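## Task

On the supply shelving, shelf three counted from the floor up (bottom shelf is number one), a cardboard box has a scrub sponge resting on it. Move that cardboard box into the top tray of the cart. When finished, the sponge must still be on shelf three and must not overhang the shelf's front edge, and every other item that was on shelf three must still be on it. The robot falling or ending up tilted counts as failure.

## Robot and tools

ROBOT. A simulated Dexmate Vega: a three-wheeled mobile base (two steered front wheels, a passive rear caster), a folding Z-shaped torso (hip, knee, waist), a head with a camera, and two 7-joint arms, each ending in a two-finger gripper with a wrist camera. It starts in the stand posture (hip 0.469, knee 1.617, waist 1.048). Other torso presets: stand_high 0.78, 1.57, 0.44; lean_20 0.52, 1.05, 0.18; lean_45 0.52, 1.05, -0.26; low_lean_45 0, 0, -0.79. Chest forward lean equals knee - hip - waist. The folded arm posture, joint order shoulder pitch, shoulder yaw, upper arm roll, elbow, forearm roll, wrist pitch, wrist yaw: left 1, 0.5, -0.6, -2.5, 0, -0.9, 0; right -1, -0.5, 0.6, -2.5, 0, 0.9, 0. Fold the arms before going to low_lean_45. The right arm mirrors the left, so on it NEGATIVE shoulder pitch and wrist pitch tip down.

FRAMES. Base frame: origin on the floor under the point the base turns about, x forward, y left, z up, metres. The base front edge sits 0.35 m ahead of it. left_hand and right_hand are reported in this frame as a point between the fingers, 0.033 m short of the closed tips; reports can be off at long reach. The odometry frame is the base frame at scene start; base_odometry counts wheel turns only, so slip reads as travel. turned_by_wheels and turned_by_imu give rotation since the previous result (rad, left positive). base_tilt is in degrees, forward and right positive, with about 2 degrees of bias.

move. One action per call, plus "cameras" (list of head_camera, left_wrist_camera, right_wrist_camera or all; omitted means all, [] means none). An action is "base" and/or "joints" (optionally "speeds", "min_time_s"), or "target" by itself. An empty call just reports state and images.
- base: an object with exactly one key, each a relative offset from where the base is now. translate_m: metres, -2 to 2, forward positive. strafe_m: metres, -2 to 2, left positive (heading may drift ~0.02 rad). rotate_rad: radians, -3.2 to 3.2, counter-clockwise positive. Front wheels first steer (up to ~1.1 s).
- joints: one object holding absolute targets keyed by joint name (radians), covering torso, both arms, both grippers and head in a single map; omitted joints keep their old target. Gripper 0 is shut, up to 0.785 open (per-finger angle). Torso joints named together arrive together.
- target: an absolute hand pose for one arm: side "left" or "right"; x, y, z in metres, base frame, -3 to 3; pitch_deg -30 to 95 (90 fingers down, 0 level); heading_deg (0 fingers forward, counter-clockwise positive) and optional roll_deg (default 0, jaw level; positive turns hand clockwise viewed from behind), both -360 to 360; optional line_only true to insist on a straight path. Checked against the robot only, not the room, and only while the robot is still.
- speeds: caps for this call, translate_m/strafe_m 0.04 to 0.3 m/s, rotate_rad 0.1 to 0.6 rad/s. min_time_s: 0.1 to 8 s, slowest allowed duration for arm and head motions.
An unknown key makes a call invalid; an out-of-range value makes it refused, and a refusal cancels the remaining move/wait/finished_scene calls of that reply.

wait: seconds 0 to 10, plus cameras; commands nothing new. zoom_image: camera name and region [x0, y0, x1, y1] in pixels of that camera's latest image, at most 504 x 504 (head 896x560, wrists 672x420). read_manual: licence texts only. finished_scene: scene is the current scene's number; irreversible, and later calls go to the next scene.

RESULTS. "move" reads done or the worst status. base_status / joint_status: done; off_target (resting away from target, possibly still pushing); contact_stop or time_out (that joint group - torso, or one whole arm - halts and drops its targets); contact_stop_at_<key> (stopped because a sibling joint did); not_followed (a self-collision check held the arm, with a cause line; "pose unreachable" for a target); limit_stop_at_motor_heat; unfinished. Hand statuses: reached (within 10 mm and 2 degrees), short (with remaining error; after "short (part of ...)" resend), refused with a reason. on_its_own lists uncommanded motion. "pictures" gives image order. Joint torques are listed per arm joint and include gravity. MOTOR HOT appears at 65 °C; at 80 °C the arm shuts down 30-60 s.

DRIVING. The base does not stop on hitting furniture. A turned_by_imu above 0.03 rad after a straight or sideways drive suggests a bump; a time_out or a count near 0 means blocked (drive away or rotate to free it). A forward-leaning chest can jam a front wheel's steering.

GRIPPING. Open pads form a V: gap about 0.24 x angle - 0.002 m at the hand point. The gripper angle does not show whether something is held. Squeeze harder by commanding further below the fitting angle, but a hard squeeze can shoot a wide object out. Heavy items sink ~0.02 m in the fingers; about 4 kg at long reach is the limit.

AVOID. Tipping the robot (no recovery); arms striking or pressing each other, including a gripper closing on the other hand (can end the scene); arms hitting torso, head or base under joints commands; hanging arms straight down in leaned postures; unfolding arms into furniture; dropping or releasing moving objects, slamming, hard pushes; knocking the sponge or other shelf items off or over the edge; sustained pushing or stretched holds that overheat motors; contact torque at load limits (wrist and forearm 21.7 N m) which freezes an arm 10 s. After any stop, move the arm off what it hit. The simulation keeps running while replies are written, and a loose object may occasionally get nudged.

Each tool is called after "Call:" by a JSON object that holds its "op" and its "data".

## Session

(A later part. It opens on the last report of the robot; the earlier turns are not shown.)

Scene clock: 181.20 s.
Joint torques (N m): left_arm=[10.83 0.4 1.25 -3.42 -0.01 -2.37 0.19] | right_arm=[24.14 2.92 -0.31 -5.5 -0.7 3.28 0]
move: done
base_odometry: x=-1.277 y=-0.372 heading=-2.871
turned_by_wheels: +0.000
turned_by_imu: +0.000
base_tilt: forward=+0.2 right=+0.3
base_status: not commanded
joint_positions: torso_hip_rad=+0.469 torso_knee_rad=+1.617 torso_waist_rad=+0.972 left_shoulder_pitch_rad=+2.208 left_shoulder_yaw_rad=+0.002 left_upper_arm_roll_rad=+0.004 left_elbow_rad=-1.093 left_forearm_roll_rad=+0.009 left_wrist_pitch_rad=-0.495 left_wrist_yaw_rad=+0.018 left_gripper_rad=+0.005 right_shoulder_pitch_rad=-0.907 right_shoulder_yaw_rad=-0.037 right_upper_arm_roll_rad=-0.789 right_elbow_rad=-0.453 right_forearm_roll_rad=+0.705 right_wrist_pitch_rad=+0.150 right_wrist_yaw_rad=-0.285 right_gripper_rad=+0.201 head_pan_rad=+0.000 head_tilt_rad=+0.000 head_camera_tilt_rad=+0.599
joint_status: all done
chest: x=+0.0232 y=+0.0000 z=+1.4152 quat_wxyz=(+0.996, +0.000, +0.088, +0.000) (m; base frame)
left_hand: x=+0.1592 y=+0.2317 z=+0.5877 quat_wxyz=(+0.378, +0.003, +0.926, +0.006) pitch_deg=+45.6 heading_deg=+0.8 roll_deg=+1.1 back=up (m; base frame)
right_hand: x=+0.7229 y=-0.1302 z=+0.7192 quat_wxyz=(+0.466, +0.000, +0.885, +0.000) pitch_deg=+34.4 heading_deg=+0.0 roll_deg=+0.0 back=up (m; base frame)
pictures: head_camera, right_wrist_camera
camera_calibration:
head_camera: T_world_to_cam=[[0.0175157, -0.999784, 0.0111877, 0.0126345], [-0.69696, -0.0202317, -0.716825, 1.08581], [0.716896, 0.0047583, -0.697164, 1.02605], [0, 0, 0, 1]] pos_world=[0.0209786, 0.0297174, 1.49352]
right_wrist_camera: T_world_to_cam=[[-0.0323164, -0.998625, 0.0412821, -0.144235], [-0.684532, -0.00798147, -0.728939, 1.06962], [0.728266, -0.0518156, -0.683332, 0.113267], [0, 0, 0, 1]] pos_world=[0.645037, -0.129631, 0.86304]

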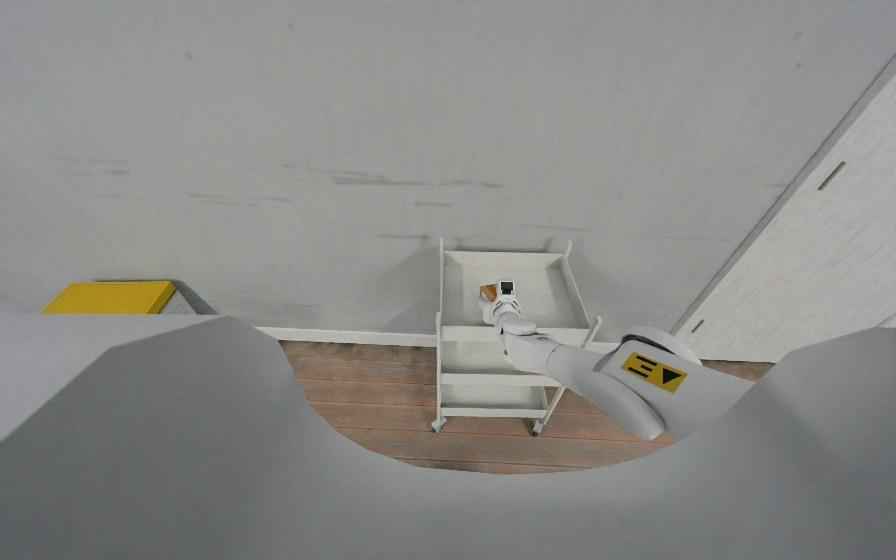

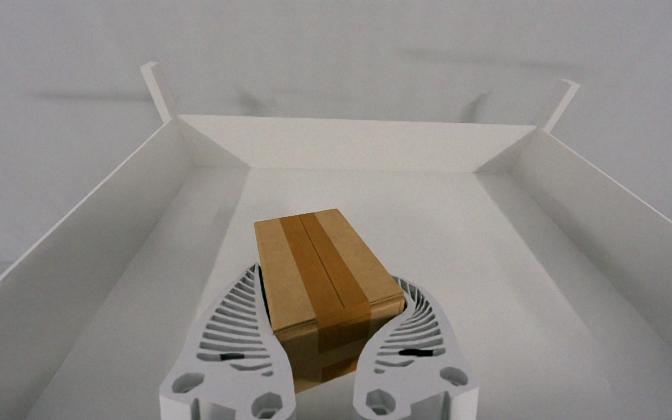

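Call:
{"op": "move", "data": {"joints": {"torso_waist_rad":0.962}, "cameras": ["right_wrist_camera"]}}

Call:
{"op": "move", "data": {"joints": {"torso_waist_rad":0.951}, "cameras": ["right_wrist_camera"]}}

Scene clock: 182.47 s.
Joint torques (N m): left_arm=[9.53 -0.29 1.16 -3.23 -0.1 -2.44 -0.03] | right_arm=[22.91 2 0.03 -3.98 -0.49 3.44 0.38]
move: done
base_odometry: x=-1.277 y=-0.372 heading=-2.871
turned_by_wheels: +0.000
turned_by_imu: +0.000
base_tilt: forward=+0.1 right=+0.3
base_status: not commanded
joint_positions: torso_hip_rad=+0.469 torso_knee_rad=+1.617 torso_waist_rad=+0.962 left_shoulder_pitch_rad=+2.208 left_shoulder_yaw_rad=+0.002 left_upper_arm_roll_rad=+0.004 left_elbow_rad=-1.093 left_forearm_roll_rad=+0.009 left_wrist_pitch_rad=-0.495 left_wrist_yaw_rad=+0.018 left_gripper_rad=+0.005 right_shoulder_pitch_rad=-0.907 right_shoulder_yaw_rad=-0.037 right_upper_arm_roll_rad=-0.789 right_elbow_rad=-0.453 right_forearm_roll_rad=+0.705 right_wrist_pitch_rad=+0.150 right_wrist_yaw_rad=-0.285 right_gripper_rad=+0.201 head_pan_rad=+0.000 head_tilt_rad=+0.000 head_camera_tilt_rad=+0.599
joint_status: all done
chest: x=+0.0277 y=+0.0000 z=+1.4150 quat_wxyz=(+0.996, +0.000, +0.093, +0.000) (m; base frame)
left_hand: x=+0.1554 y=+0.2317 z=+0.5862 quat_wxyz=(+0.373, +0.003, +0.928, +0.006) pitch_deg=+46.1 heading_deg=+0.8 roll_deg=+1.1 back=up (m; base frame)
right_hand: x=+0.7204 y=-0.1302 z=+0.7120 quat_wxyz=(+0.462, +0.000, +0.887, +0.000) pitch_deg=+35.0 heading_deg=+0.0 roll_deg=+0.0 back=up (m; base frame)
pictures: right_wrist_camera
camera_calibration:
right_wrist_camera: T_world_to_cam=[[-0.0319025, -0.998625, 0.041601, -0.144547], [-0.691833, -0.00797629, -0.722014, 1.06298], [0.721353, -0.051815, -0.690627, 0.120395], [0, 0, 0, 1]] pos_world=[0.643948, -0.129631, 0.85665]

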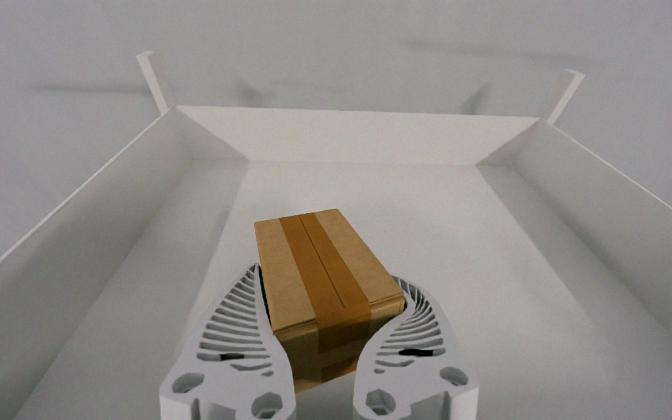

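Scene clock: 183.17 s.
Joint torques (N m): left_arm=[9.04 -0.39 1.27 -3.78 0.06 -2.03 0.03] | right_arm=[22.43 1.92 -0.75 -4.86 -0.79 2.56 0.07]
move: done
base_odometry: x=-1.277 y=-0.372 heading=-2.871
turned_by_wheels: +0.000
turned_by_imu: +0.000
base_tilt: forward=+0.2 right=+0.3
base_status: not commanded
joint_positions: torso_hip_rad=+0.469 torso_knee_rad=+1.617 torso_waist_rad=+0.951 left_shoulder_pitch_rad=+2.208 left_shoulder_yaw_rad=+0.002 left_upper_arm_roll_rad=+0.004 left_elbow_rad=-1.093 left_forearm_roll_rad=+0.009 left_wrist_pitch_rad=-0.495 left_wrist_yaw_rad=+0.018 left_gripper_rad=+0.005 right_shoulder_pitch_rad=-0.907 right_shoulder_yaw_rad=-0.037 right_upper_arm_roll_rad=-0.789 right_elbow_rad=-0.453 right_forearm_roll_rad=+0.705 right_wrist_pitch_rad=+0.150 right_wrist_yaw_rad=-0.285 right_gripper_rad=+0.201 head_pan_rad=+0.000 head_tilt_rad=+0.000 head_camera_tilt_rad=+0.599
joint_status: all done
chest: x=+0.0326 y=+0.0000 z=+1.4147 quat_wxyz=(+0.995, +0.000, +0.098, +0.000) (m; base frame)
left_hand: x=+0.1512 y=+0.2317 z=+0.5846 quat_wxyz=(+0.368, +0.003, +0.930, +0.006) pitch_deg=+46.8 heading_deg=+0.8 roll_deg=+1.2 back=up (m; base frame)
right_hand: x=+0.7176 y=-0.1302 z=+0.7042 quat_wxyz=(+0.457, +0.000, +0.889, +0.000) pitch_deg=+35.6 heading_deg=+0.0 roll_deg=+0.0 back=up (m; base frame)
pictures: right_wrist_camera
camera_calibration:
right_wrist_camera: T_world_to_cam=[[-0.0314408, -0.998625, 0.0419506, -0.144886], [-0.69972, -0.00797964, -0.714373, 1.05555], [0.713725, -0.0518141, -0.698507, 0.128024], [0, 0, 0, 1]] pos_world=[0.642661, -0.129631, 0.849562]

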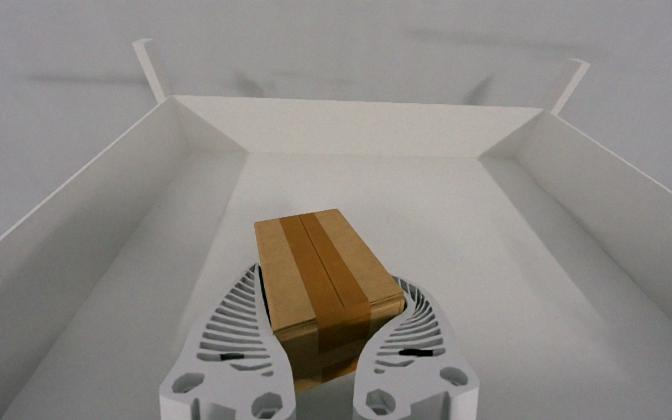

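Call:
{"op": "move", "data": {"joints": {"torso_waist_rad":0.94}, "cameras": ["right_wrist_camera"]}}

Call:
{"op": "zoom_image", "data": {"camera": "right_wrist_camera", "region": [180, 180, 500, 420]}}

Scene clock: 184.37 s.
Joint torques (N m): left_arm=[10.01 0.78 1.28 -3.39 -0.04 -2.64 0.08] | right_arm=[2.61 0.54 -0.86 0.58 0.65 -4.88 0.15]
move: done
base_odometry: x=-1.277 y=-0.372 heading=-2.871
turned_by_wheels: +0.000
turned_by_imu: +0.000
base_tilt: forward=+0.2 right=+0.3
base_status: not commanded
joint_positions: torso_hip_rad=+0.469 torso_knee_rad=+1.617 torso_waist_rad=+0.940 left_shoulder_pitch_rad=+2.208 left_shoulder_yaw_rad=+0.002 left_upper_arm_roll_rad=+0.004 left_elbow_rad=-1.093 left_forearm_roll_rad=+0.009 left_wrist_pitch_rad=-0.495 left_wrist_yaw_rad=+0.018 left_gripper_rad=+0.005 right_shoulder_pitch_rad=-0.906 right_shoulder_yaw_rad=-0.037 right_upper_arm_roll_rad=-0.789 right_elbow_rad=-0.454 right_forearm_roll_rad=+0.705 right_wrist_pitch_rad=+0.152 right_wrist_yaw_rad=-0.285 right_gripper_rad=+0.201 head_pan_rad=+0.000 head_tilt_rad=+0.000 head_camera_tilt_rad=+0.599
joint_status: all done
chest: x=+0.0370 y=+0.0000 z=+1.4144 quat_wxyz=(+0.995, +0.000, +0.104, +0.000) (m; base frame)
left_hand: x=+0.1471 y=+0.2317 z=+0.5831 quat_wxyz=(+0.363, +0.003, +0.932, +0.006) pitch_deg=+47.4 heading_deg=+0.8 roll_deg=+1.2 back=up (m; base frame)
right_hand: x=+0.7158 y=-0.1300 z=+0.6982 quat_wxyz=(+0.454, +0.000, +0.891, +0.000) pitch_deg=+36.0 heading_deg=+0.0 roll_deg=+0.0 back=up (m; base frame)
pictures: right_wrist_camera
camera_calibration:
right_wrist_camera: T_world_to_cam=[[-0.0309894, -0.998647, 0.0417563, -0.144608], [-0.704853, -0.00778574, -0.70931, 1.05034], [0.708676, -0.0514131, -0.703659, 0.132333], [0, 0, 0, 1]] pos_world=[0.64207, -0.129431, 0.844169]

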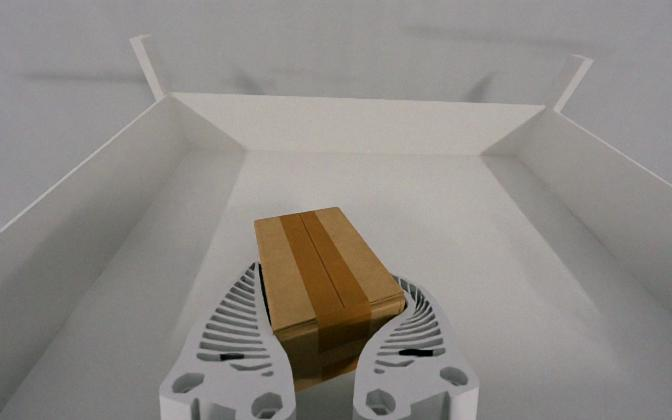

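Scaled by 1.575 from the camera's 672x420 image, which has a finer 960x600 frame.

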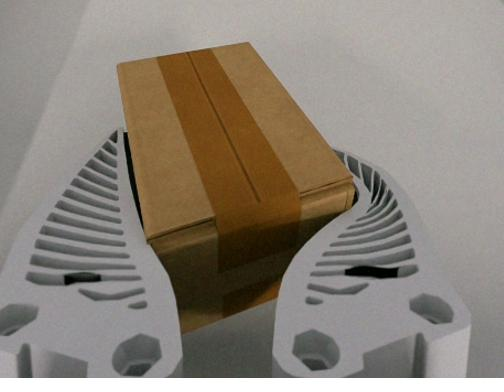

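Call:
{"op": "move", "data": {"joints": {"right_gripper_rad":0.6}, "cameras": ["right_wrist_camera"]}}

Call:
{"op": "move", "data": {"joints": {"torso_waist_rad":1.1}, "cameras": ["right_wrist_camera"]}}

Call:
{"op": "move", "data": {"base": {"translate_m":-0.3}, "cameras": ["head_camera"]}}

Call:
{"op": "finished_scene", "data": {"scene": 1}}

Scene clock: 185.80 s.
Joint torques (N m): left_arm=[10.35 -0.2 1.1 -3.42 -0.04 -2.15 0.05] | right_arm=[3.37 3.76 -0.17 1.01 0.51 -4.25 0.22]
move: done
base_odometry: x=-1.277 y=-0.372 heading=-2.871
turned_by_wheels: +0.000
turned_by_imu: +0.000
base_tilt: forward=+0.2 right=+0.3
base_status: not commanded
joint_positions: torso_hip_rad=+0.469 torso_knee_rad=+1.617 torso_waist_rad=+0.940 left_shoulder_pitch_rad=+2.208 left_shoulder_yaw_rad=+0.002 left_upper_arm_roll_rad=+0.004 left_elbow_rad=-1.093 left_forearm_roll_rad=+0.009 left_wrist_pitch_rad=-0.495 left_wrist_yaw_rad=+0.018 left_gripper_rad=+0.005 right_shoulder_pitch_rad=-0.906 right_shoulder_yaw_rad=-0.037 right_upper_arm_roll_rad=-0.789 right_elbow_rad=-0.454 right_forearm_roll_rad=+0.705 right_wrist_pitch_rad=+0.152 right_wrist_yaw_rad=-0.285 right_gripper_rad=+0.600 head_pan_rad=+0.000 head_tilt_rad=+0.000 head_camera_tilt_rad=+0.599
joint_status: all done
chest: x=+0.0370 y=+0.0000 z=+1.4144 quat_wxyz=(+0.995, +0.000, +0.104, +0.000) (m; base frame)
left_hand: x=+0.1471 y=+0.2317 z=+0.5831 quat_wxyz=(+0.363, +0.003, +0.932, +0.006) pitch_deg=+47.4 heading_deg=+0.8 roll_deg=+1.2 back=up (m; base frame)
right_hand: x=+0.7158 y=-0.1300 z=+0.6983 quat_wxyz=(+0.454, +0.000, +0.891, +0.000) pitch_deg=+36.0 heading_deg=+0.0 roll_deg=+0.0 back=up (m; base frame)
pictures: right_wrist_camera
camera_calibration:
right_wrist_camera: T_world_to_cam=[[-0.0309894, -0.998647, 0.0417563, -0.144608], [-0.704853, -0.00778574, -0.70931, 1.05034], [0.708676, -0.0514131, -0.703659, 0.132333], [0, 0, 0, 1]] pos_world=[0.64207, -0.129431, 0.844169]

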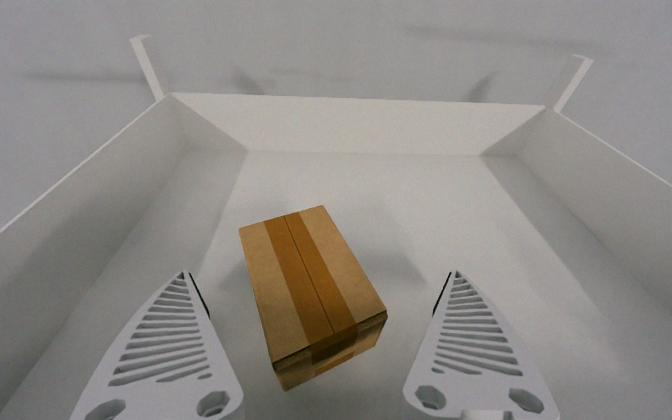

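Scene clock: 187.63 s.
Joint torques (N m): left_arm=[6.54 0.77 1.37 -4.63 0.03 -3.22 0.11] | right_arm=[14.61 3.32 0.5 -5.16 -0.5 3.16 0.14]
move: done
base_odometry: x=-1.277 y=-0.372 heading=-2.871
turned_by_wheels: +0.000
turned_by_imu: +0.001
base_tilt: forward=+0.2 right=+0.3
base_status: not commanded
joint_positions: torso_hip_rad=+0.469 torso_knee_rad=+1.617 torso_waist_rad=+1.100 left_shoulder_pitch_rad=+2.208 left_shoulder_yaw_rad=+0.002 left_upper_arm_roll_rad=+0.004 left_elbow_rad=-1.093 left_forearm_roll_rad=+0.009 left_wrist_pitch_rad=-0.495 left_wrist_yaw_rad=+0.018 left_gripper_rad=+0.005 right_shoulder_pitch_rad=-0.907 right_shoulder_yaw_rad=-0.037 right_upper_arm_roll_rad=-0.789 right_elbow_rad=-0.453 right_forearm_roll_rad=+0.705 right_wrist_pitch_rad=+0.150 right_wrist_yaw_rad=-0.285 right_gripper_rad=+0.600 head_pan_rad=+0.000 head_tilt_rad=+0.000 head_camera_tilt_rad=+0.599
joint_status: all done
chest: x=-0.0344 y=+0.0000 z=+1.4141 quat_wxyz=(+1.000, +0.000, +0.024, +0.000) (m; base frame)
left_hand: x=+0.2062 y=+0.2317 z=+0.6108 quat_wxyz=(+0.436, +0.002, +0.900, +0.007) pitch_deg=+38.2 heading_deg=+0.7 roll_deg=+1.0 back=up (m; base frame)
right_hand: x=+0.7489 y=-0.1302 z=+0.8136 quat_wxyz=(+0.522, +0.000, +0.853, +0.000) pitch_deg=+27.0 heading_deg=+0.0 roll_deg=+0.0 back=up (m; base frame)
pictures: right_wrist_camera
camera_calibration:
right_wrist_camera: T_world_to_cam=[[-0.0372704, -0.99863, 0.0367327, -0.139865], [-0.585318, -0.00797753, -0.810765, 1.14844], [0.809947, -0.0517178, -0.584219, 0.0170228], [0, 0, 0, 1]] pos_world=[0.653199, -0.129631, 0.946194]

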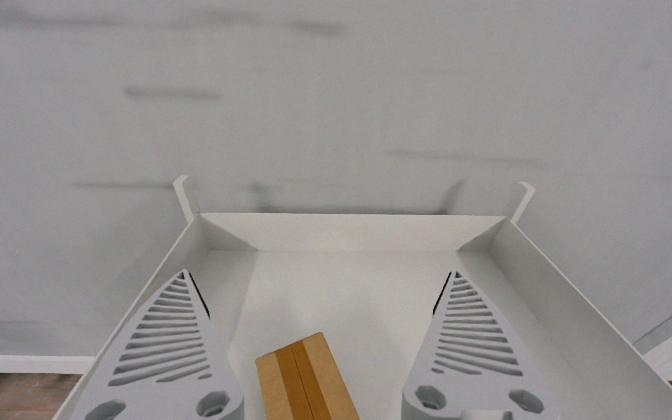

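Scene clock: 190.37 s.
Joint torques (N m): left_arm=[5.93 0.84 1.04 -4.23 -0.06 -2.56 0.09] | right_arm=[14.44 2.3 -0.1 -4.89 -0.47 2.34 0.24]
move: done
base_odometry: x=-0.987 y=-0.292 heading=-2.872
turned_by_wheels: -0.001
turned_by_imu: +0.001
base_tilt: forward=+0.1 right=+0.3
base_status: done
joint_positions: torso_hip_rad=+0.469 torso_knee_rad=+1.617 torso_waist_rad=+1.100 left_shoulder_pitch_rad=+2.208 left_shoulder_yaw_rad=+0.002 left_upper_arm_roll_rad=+0.004 left_elbow_rad=-1.093 left_forearm_roll_rad=+0.009 left_wrist_pitch_rad=-0.495 left_wrist_yaw_rad=+0.018 left_gripper_rad=+0.005 right_shoulder_pitch_rad=-0.907 right_shoulder_yaw_rad=-0.037 right_upper_arm_roll_rad=-0.789 right_elbow_rad=-0.453 right_forearm_roll_rad=+0.705 right_wrist_pitch_rad=+0.150 right_wrist_yaw_rad=-0.285 right_gripper_rad=+0.600 head_pan_rad=+0.000 head_tilt_rad=+0.000 head_camera_tilt_rad=+0.599
joint_status: not commanded
chest: x=-0.0344 y=+0.0000 z=+1.4141 quat_wxyz=(+1.000, +0.000, +0.024, +0.000) (m; base frame)
left_hand: x=+0.2062 y=+0.2317 z=+0.6108 quat_wxyz=(+0.436, +0.002, +0.900, +0.007) pitch_deg=+38.2 heading_deg=+0.7 roll_deg=+1.0 back=up (m; base frame)
right_hand: x=+0.7488 y=-0.1302 z=+0.8136 quat_wxyz=(+0.522, +0.000, +0.853, +0.000) pitch_deg=+27.0 heading_deg=+0.0 roll_deg=+0.0 back=up (m; base frame)
pictures: head_camera
camera_calibration:
head_camera: T_world_to_cam=[[0.0159444, -0.999784, 0.0133343, 0.0105653], [-0.599691, -0.0202332, -0.799976, 1.16585], [0.800073, 0.00475873, -0.599884, 0.931869], [0, 0, 0, 1]] pos_world=[-0.0465792, 0.0297174, 1.49153]

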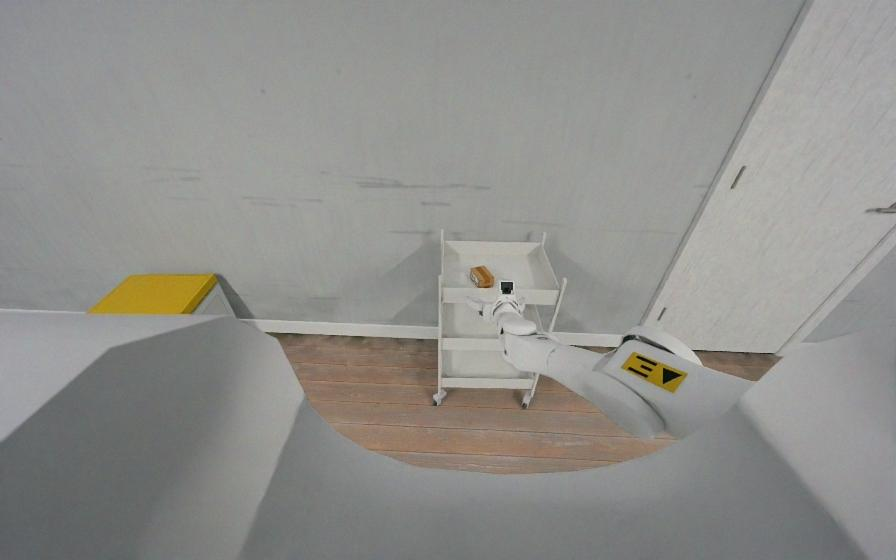

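The scene is finished: the task was done.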